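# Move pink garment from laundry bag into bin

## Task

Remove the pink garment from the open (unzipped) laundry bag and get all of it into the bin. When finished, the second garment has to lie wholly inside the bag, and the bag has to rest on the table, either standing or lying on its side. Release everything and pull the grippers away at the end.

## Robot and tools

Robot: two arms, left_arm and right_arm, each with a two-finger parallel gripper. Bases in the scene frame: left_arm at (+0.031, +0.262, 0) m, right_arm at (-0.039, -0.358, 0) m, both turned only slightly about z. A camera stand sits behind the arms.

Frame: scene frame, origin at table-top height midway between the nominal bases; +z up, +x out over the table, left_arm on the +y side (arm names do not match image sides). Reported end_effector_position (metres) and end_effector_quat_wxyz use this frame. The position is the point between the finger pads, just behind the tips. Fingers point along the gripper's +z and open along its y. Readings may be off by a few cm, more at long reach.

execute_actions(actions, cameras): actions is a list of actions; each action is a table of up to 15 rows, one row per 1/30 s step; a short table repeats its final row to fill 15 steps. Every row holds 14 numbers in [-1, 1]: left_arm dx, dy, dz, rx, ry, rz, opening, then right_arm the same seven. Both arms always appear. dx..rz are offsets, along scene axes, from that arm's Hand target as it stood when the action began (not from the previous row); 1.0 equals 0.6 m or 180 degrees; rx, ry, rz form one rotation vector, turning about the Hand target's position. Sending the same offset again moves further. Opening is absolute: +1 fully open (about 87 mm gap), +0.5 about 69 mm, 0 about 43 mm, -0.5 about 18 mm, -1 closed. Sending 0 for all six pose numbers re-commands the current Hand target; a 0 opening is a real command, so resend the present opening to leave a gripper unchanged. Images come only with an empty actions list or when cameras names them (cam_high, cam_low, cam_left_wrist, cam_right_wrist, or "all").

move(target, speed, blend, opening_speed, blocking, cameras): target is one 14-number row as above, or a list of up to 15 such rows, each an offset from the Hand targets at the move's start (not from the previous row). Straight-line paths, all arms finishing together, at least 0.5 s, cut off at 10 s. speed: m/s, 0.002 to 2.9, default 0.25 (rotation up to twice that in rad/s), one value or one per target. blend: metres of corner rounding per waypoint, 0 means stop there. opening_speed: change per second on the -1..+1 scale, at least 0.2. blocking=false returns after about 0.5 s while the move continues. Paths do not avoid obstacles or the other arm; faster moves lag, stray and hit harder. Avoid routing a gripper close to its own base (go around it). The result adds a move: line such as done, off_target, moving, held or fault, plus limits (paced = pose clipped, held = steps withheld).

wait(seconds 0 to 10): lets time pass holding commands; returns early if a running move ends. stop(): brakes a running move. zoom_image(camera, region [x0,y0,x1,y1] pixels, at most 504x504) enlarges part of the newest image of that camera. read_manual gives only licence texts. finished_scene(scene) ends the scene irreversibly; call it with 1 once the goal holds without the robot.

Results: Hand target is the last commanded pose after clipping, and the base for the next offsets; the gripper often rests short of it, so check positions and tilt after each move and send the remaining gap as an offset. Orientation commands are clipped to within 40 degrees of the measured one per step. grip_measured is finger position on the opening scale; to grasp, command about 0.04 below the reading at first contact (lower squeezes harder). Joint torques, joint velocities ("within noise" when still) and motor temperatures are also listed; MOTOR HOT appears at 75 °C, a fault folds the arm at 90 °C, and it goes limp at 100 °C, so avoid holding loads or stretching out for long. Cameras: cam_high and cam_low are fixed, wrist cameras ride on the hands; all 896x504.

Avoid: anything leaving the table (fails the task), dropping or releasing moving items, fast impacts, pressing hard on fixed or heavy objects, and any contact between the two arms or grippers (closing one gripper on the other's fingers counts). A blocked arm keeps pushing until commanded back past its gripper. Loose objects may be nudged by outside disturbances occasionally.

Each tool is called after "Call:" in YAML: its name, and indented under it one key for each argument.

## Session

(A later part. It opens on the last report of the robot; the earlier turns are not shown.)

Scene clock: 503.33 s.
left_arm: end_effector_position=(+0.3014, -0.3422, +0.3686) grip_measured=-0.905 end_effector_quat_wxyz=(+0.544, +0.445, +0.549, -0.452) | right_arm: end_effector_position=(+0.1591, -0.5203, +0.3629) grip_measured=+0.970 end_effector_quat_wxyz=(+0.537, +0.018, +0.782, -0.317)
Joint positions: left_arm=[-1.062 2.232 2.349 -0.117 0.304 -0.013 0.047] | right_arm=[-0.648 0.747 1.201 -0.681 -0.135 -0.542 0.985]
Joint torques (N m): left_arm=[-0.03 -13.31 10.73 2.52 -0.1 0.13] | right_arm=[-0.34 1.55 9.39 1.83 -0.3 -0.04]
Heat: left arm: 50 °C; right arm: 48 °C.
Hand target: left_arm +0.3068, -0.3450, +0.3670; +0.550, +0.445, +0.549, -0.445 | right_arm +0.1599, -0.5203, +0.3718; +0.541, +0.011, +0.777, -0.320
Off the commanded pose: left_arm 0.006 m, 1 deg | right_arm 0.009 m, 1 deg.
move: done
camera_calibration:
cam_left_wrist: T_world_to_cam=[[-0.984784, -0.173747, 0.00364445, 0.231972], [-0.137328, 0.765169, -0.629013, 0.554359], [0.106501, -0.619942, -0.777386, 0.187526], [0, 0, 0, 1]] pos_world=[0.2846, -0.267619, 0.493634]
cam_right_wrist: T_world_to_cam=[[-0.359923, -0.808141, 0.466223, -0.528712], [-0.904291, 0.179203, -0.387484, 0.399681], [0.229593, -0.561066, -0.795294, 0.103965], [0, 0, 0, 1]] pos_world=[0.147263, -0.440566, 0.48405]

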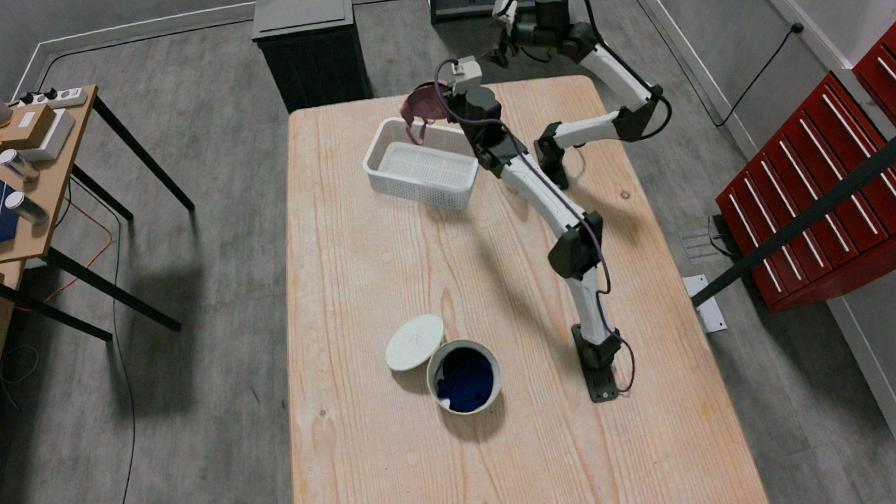

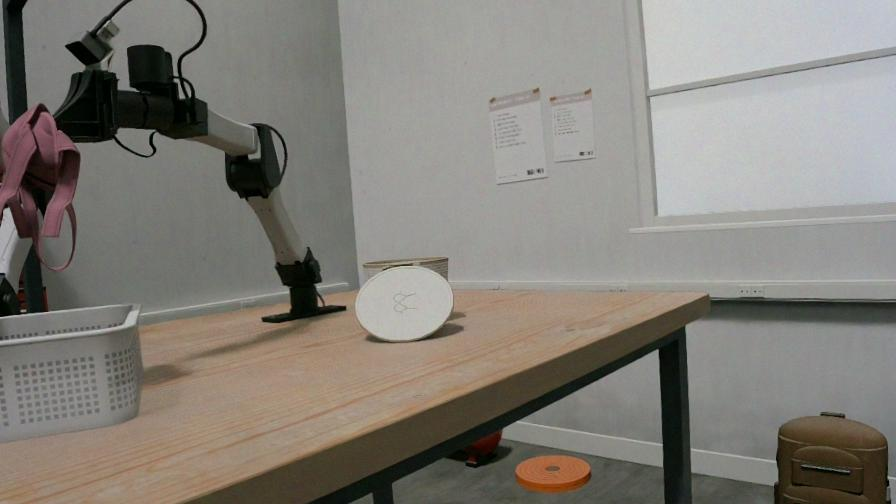

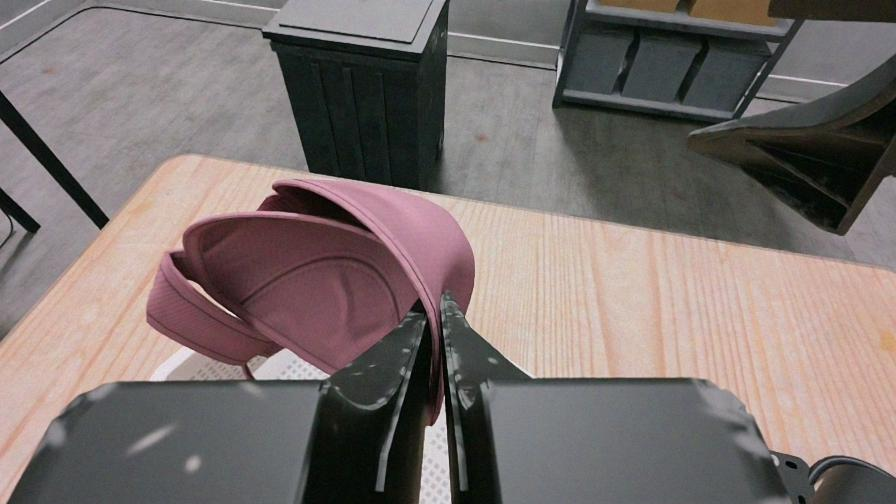

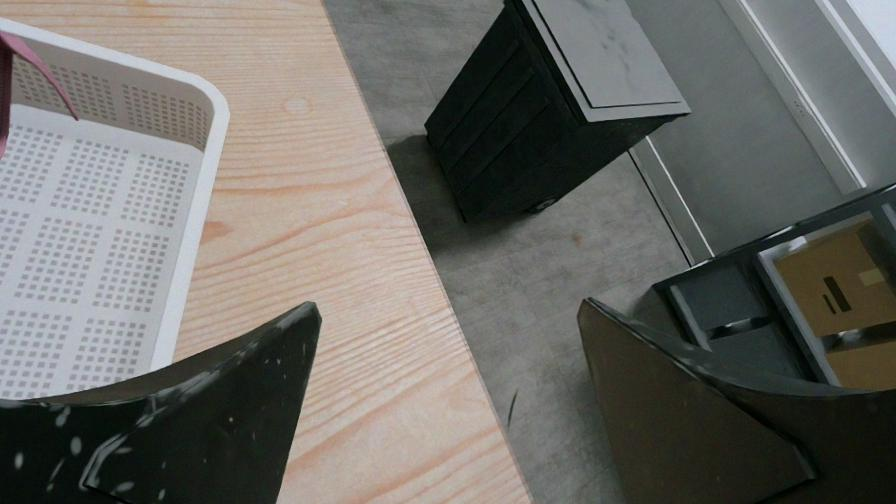

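Call:
move:
  target: [0.01, -0.005, -0.25, 0, 0, 0, -1, 0, 0, 0, 0, 0, 0, 1]
  speed: 0.12
  cameras: ["all"]

Scene clock: 515.73 s.
left_arm: end_effector_position=(+0.3077, -0.3494, +0.2230) grip_measured=-0.905 end_effector_quat_wxyz=(+0.544, +0.444, +0.550, -0.451) | right_arm: end_effector_position=(+0.1591, -0.5203, +0.3629) grip_measured=+0.970 end_effector_quat_wxyz=(+0.537, +0.018, +0.782, -0.317)
Joint positions: left_arm=[-1.059 2.231 1.762 0.469 0.304 -0.012 0.047] | right_arm=[-0.648 0.747 1.201 -0.681 -0.135 -0.542 0.985]
Joint torques (N m): left_arm=[0.5 -15.02 7.12 2.81 0 0.12] | right_arm=[-0.32 1.57 9.37 1.83 -0.3 -0.04]
Heat: left arm: 49 °C; right arm: 49 °C.
Hand target: left_arm +0.3127, -0.3480, +0.2170; +0.550, +0.445, +0.549, -0.445 | right_arm +0.1599, -0.5203, +0.3718; +0.541, +0.011, +0.777, -0.320
Off the commanded pose: left_arm 0.008 m, 1 deg | right_arm 0.009 m, 1 deg.
move: done
camera_calibration:
cam_left_wrist: T_world_to_cam=[[-0.984256, -0.176719, 0.00328471, 0.236373], [-0.139532, 0.765464, -0.628168, 0.469706], [0.108495, -0.618736, -0.778071, 0.0690905], [0, 0, 0, 1]] pos_world=[0.290695, -0.275023, 0.348035]
cam_right_wrist: T_world_to_cam=[[-0.359923, -0.808141, 0.466223, -0.528712], [-0.904291, 0.179203, -0.387484, 0.399681], [0.229593, -0.561066, -0.795294, 0.103965], [0, 0, 0, 1]] pos_world=[0.147263, -0.440566, 0.48405]

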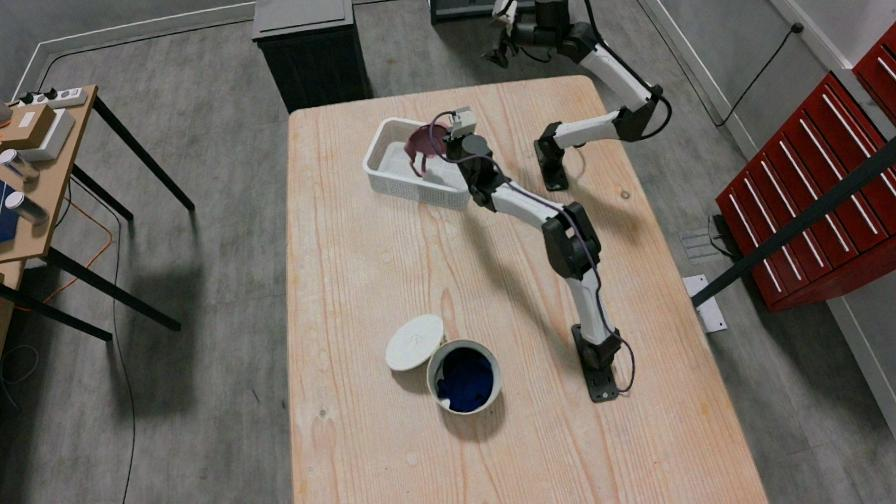

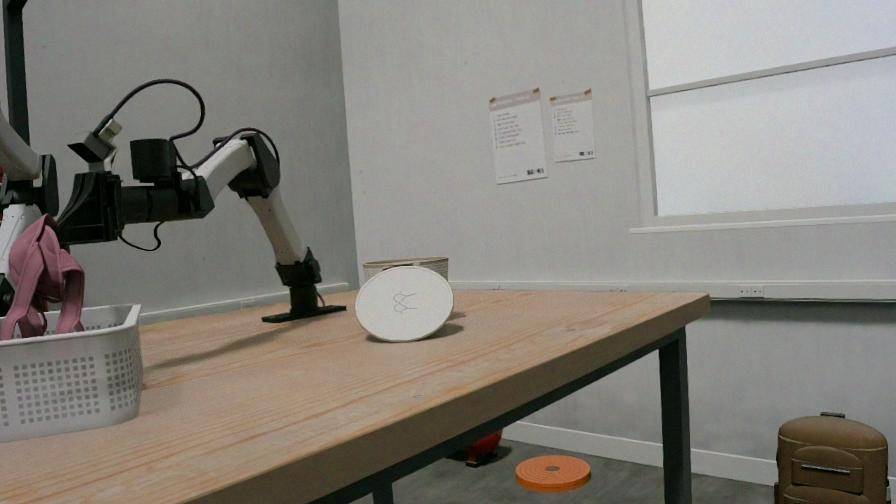

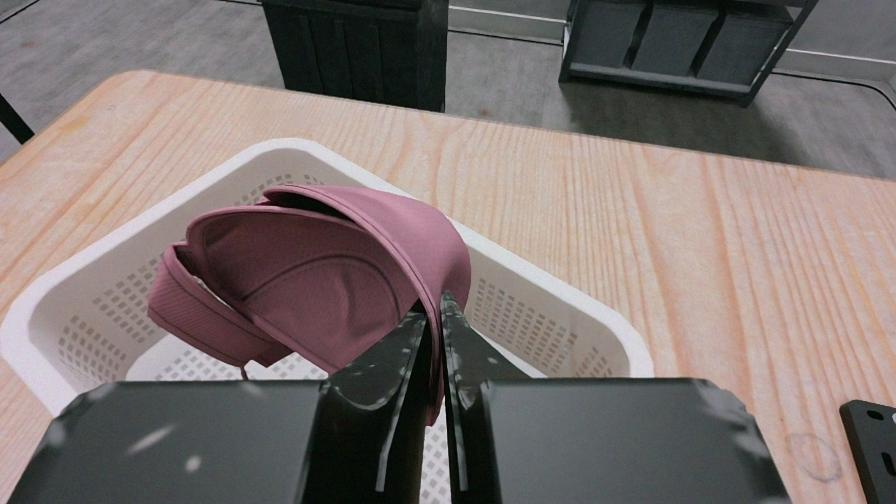

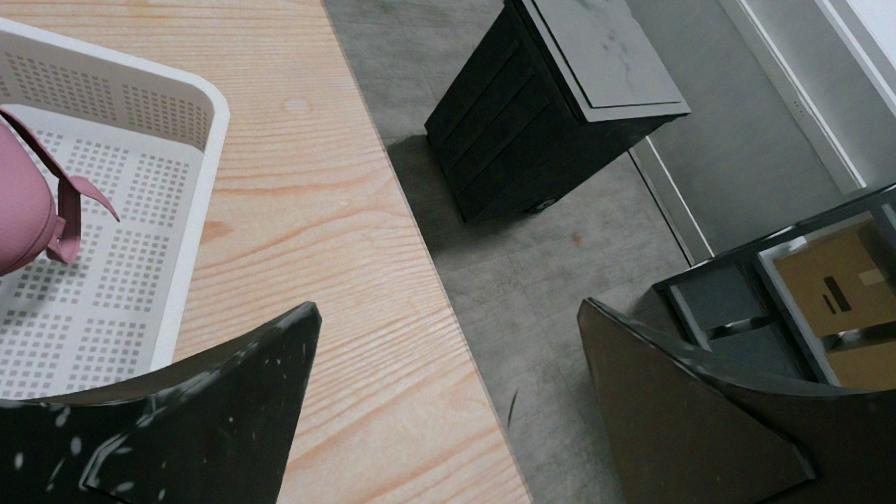

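Call:
move:
  target:
    - [0, 0, -0.092, 0, 0, 0, -1, 0, 0, 0, 0, 0, 0, 1]
    - [0, 0, -0.092, 0, 0, 0, 0.1, 0, 0, 0, 0, 0, 0, 1]
  speed: 0.1
  opening_speed: 1
  cameras: ["all"]

Scene clock: 523.80 s.
left_arm: end_effector_position=(+0.3079, -0.3498, +0.1760) grip_measured=+0.100 end_effector_quat_wxyz=(+0.552, +0.441, +0.543, -0.454) | right_arm: end_effector_position=(+0.1591, -0.5203, +0.3629) grip_measured=+0.970 end_effector_quat_wxyz=(+0.537, +0.018, +0.782, -0.317)
Joint positions: left_arm=[-1.059 2.296 1.654 0.664 0.304 -0.012 0.55] | right_arm=[-0.648 0.747 1.201 -0.681 -0.135 -0.542 0.985]
Joint torques (N m): left_arm=[0.51 -14.34 7.08 2.61 -0.01 0.12] | right_arm=[-0.34 1.57 9.39 1.83 -0.3 -0.04]
Motor temperatures (°C): left_arm=[22 38 35 50 24 23 24] | right_arm=[22 27 48 49 25 26 23]
Heat: left arm: 50 °C; right arm: 49 °C.
Hand target: left_arm +0.3127, -0.3480, +0.1618; +0.550, +0.445, +0.549, -0.445 | right_arm +0.1599, -0.5203, +0.3718; +0.541, +0.011, +0.777, -0.320
Off the commanded pose: left_arm 0.015 m, 1 deg | right_arm 0.009 m, 1 deg.
move: off_target (left_arm); target 2's new opening was sent with left_arm's hand 0.012 m and 1 deg from that target
camera_calibration:
cam_left_wrist: T_world_to_cam=[[-0.984244, -0.176771, -0.00392593, 0.237913], [-0.132652, 0.752908, -0.644618, 0.437018], [0.116906, -0.633941, -0.764495, 0.0219192], [0, 0, 0, 1]] pos_world=[0.289573, -0.273083, 0.299401]
cam_right_wrist: T_world_to_cam=[[-0.359923, -0.808141, 0.466223, -0.528712], [-0.904291, 0.179203, -0.387484, 0.399681], [0.229593, -0.561066, -0.795294, 0.103965], [0, 0, 0, 1]] pos_world=[0.147263, -0.440566, 0.48405]

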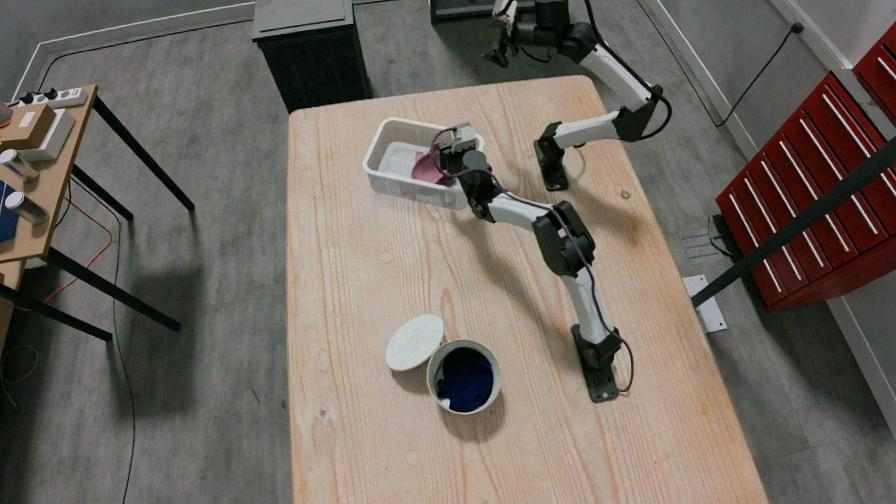

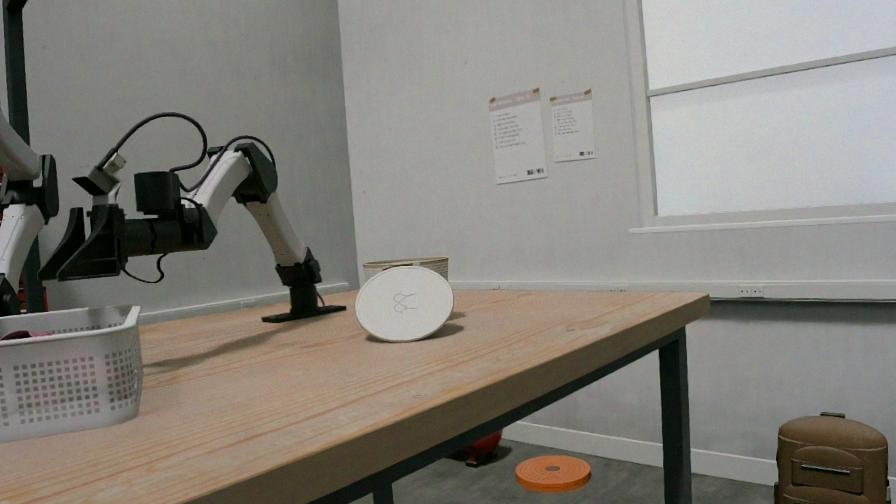

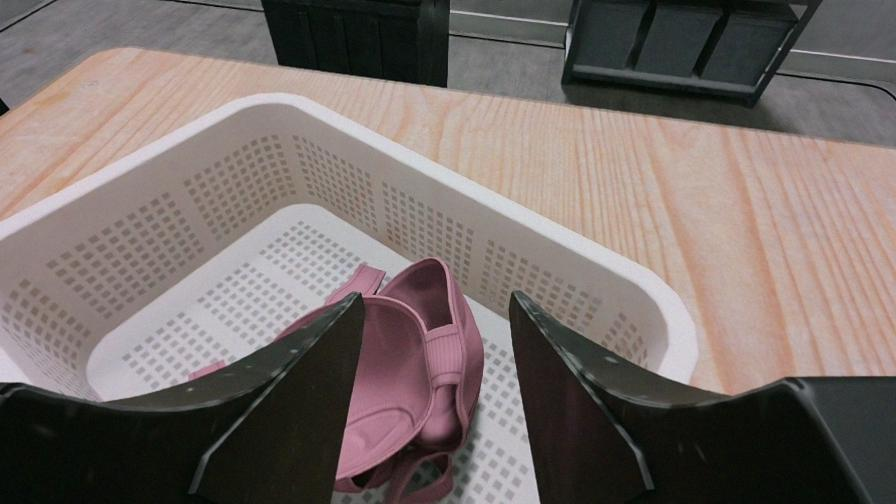

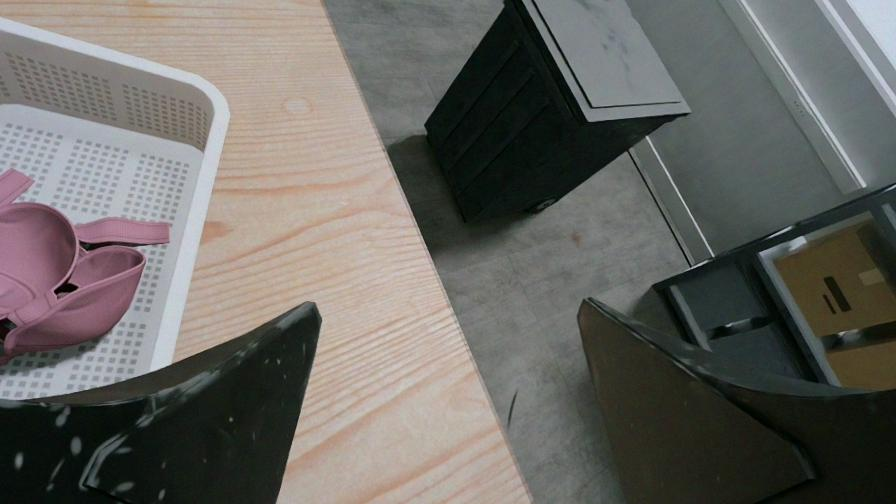

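Call:
move:
  target:
    - [0, 0, 0.2, 0, 0, 0, 0.1, 0, 0, 0, 0, 0, 0, 1]
    - [-0.05, 0.42, 0.23, 0, 0, 0, 0.1, 0, 0, 0, 0, 0, 0, 1]
  speed: 0.2
  blend: [0.04, 0]
  cameras: ["all"]

Call:
zoom_image:
  camera: "cam_high"
  region: [350, 90, 530, 430]

Scene clock: 531.37 s.
left_arm: end_effector_position=(+0.2868, -0.0995, +0.3091) grip_measured=+0.100 end_effector_quat_wxyz=(+0.560, +0.439, +0.543, -0.445) | right_arm: end_effector_position=(+0.1591, -0.5203, +0.3629) grip_measured=+0.970 end_effector_quat_wxyz=(+0.537, +0.018, +0.782, -0.317)
Joint positions: left_arm=[-0.71 1.354 1.006 0.379 0.633 -0.01 0.55] | right_arm=[-0.648 0.747 1.201 -0.681 -0.135 -0.542 0.985]
Joint torques (N m): left_arm=[0.27 -7.8 6.32 2.2 0.17 0.1] | right_arm=[-0.34 1.57 9.39 1.83 -0.3 -0.04]
Heat: left arm: 49 °C; right arm: 49 °C.
Hand target: left_arm +0.2828, -0.0960, +0.2997; +0.550, +0.445, +0.550, -0.445 | right_arm +0.1599, -0.5203, +0.3718; +0.541, +0.011, +0.777, -0.320
Off the commanded pose: left_arm 0.011 m, 2 deg | right_arm 0.009 m, 1 deg.
move: off_target (left_arm)
camera_calibration:
cam_left_wrist: T_world_to_cam=[[-0.98029, -0.196802, -0.017311, 0.262846], [-0.139092, 0.749736, -0.646954, 0.333659], [0.140301, -0.631795, -0.762333, 0.277673], [0, 0, 0, 1]] pos_world=[0.265117, -0.0229953, 0.432091]
cam_right_wrist: T_world_to_cam=[[-0.359923, -0.808141, 0.466223, -0.528712], [-0.904291, 0.179203, -0.387484, 0.399681], [0.229593, -0.561066, -0.795294, 0.103965], [0, 0, 0, 1]] pos_world=[0.147263, -0.440566, 0.48405]

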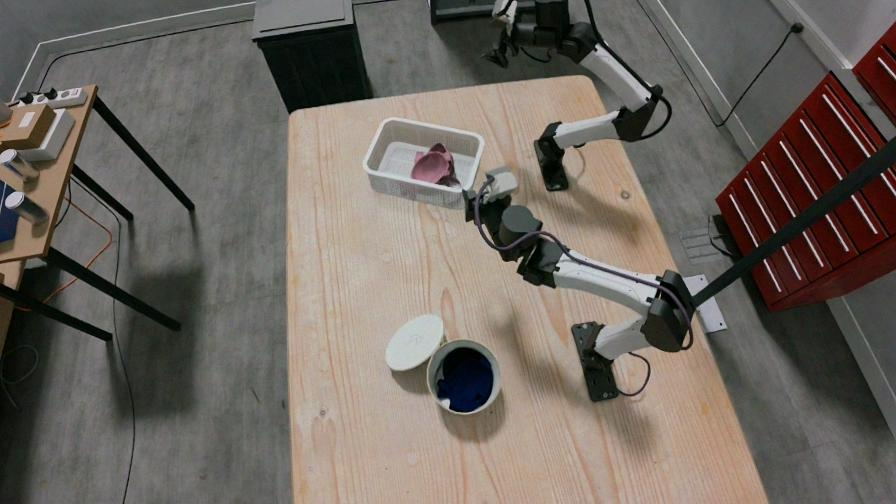

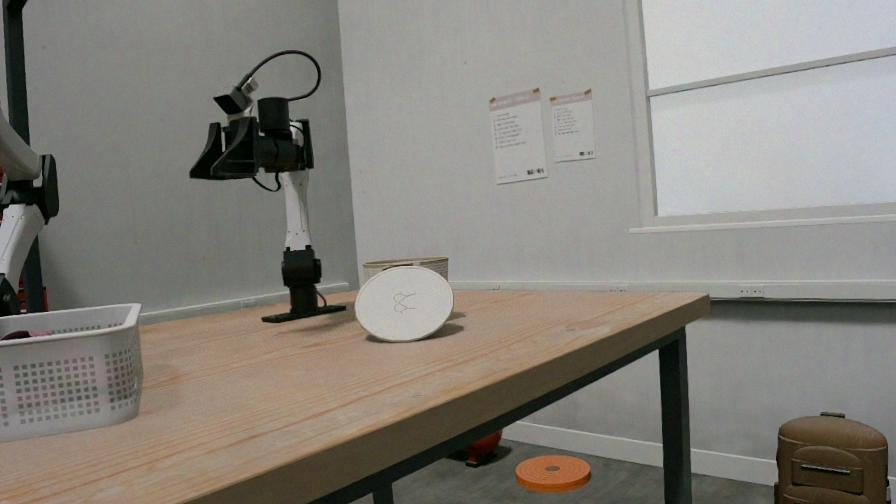

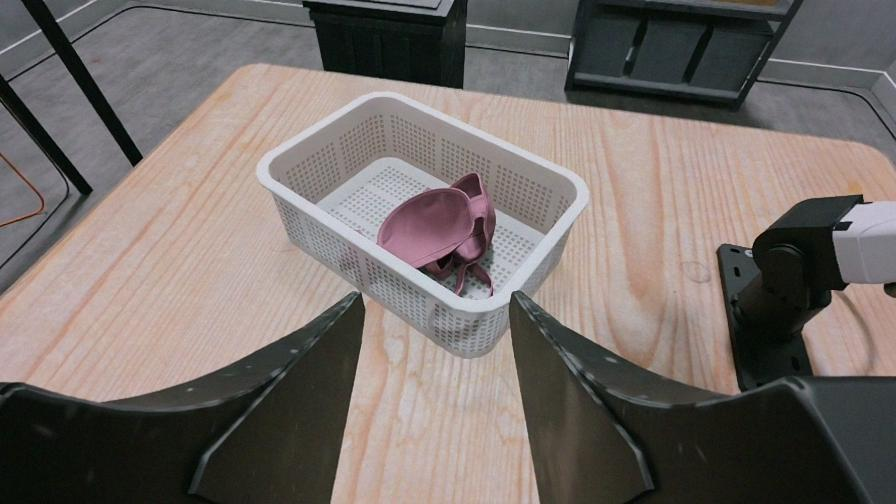

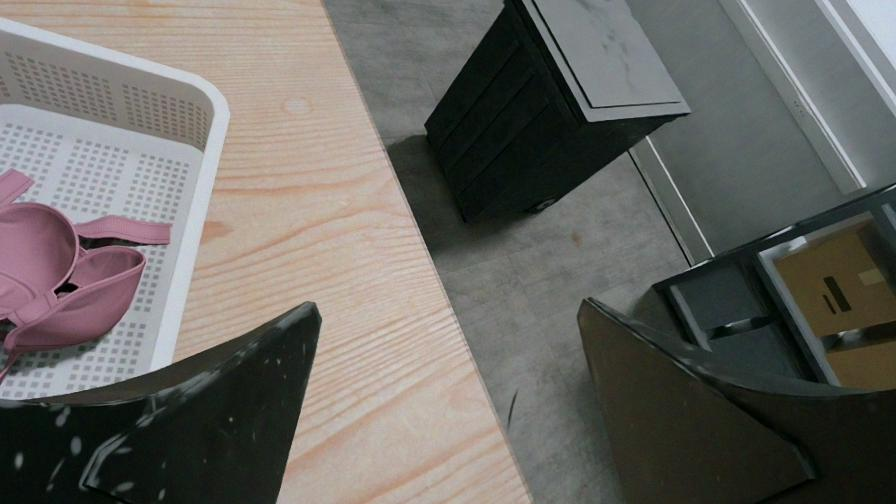

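Scaled by 1.482 from the camera's 896x504 image, which has a finer 1280x720 frame.

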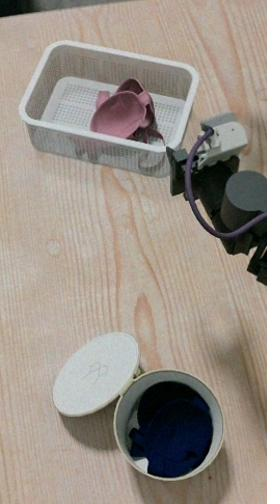

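Call:
finished_scene:
  scene: 2

The scene is finished: the task was done.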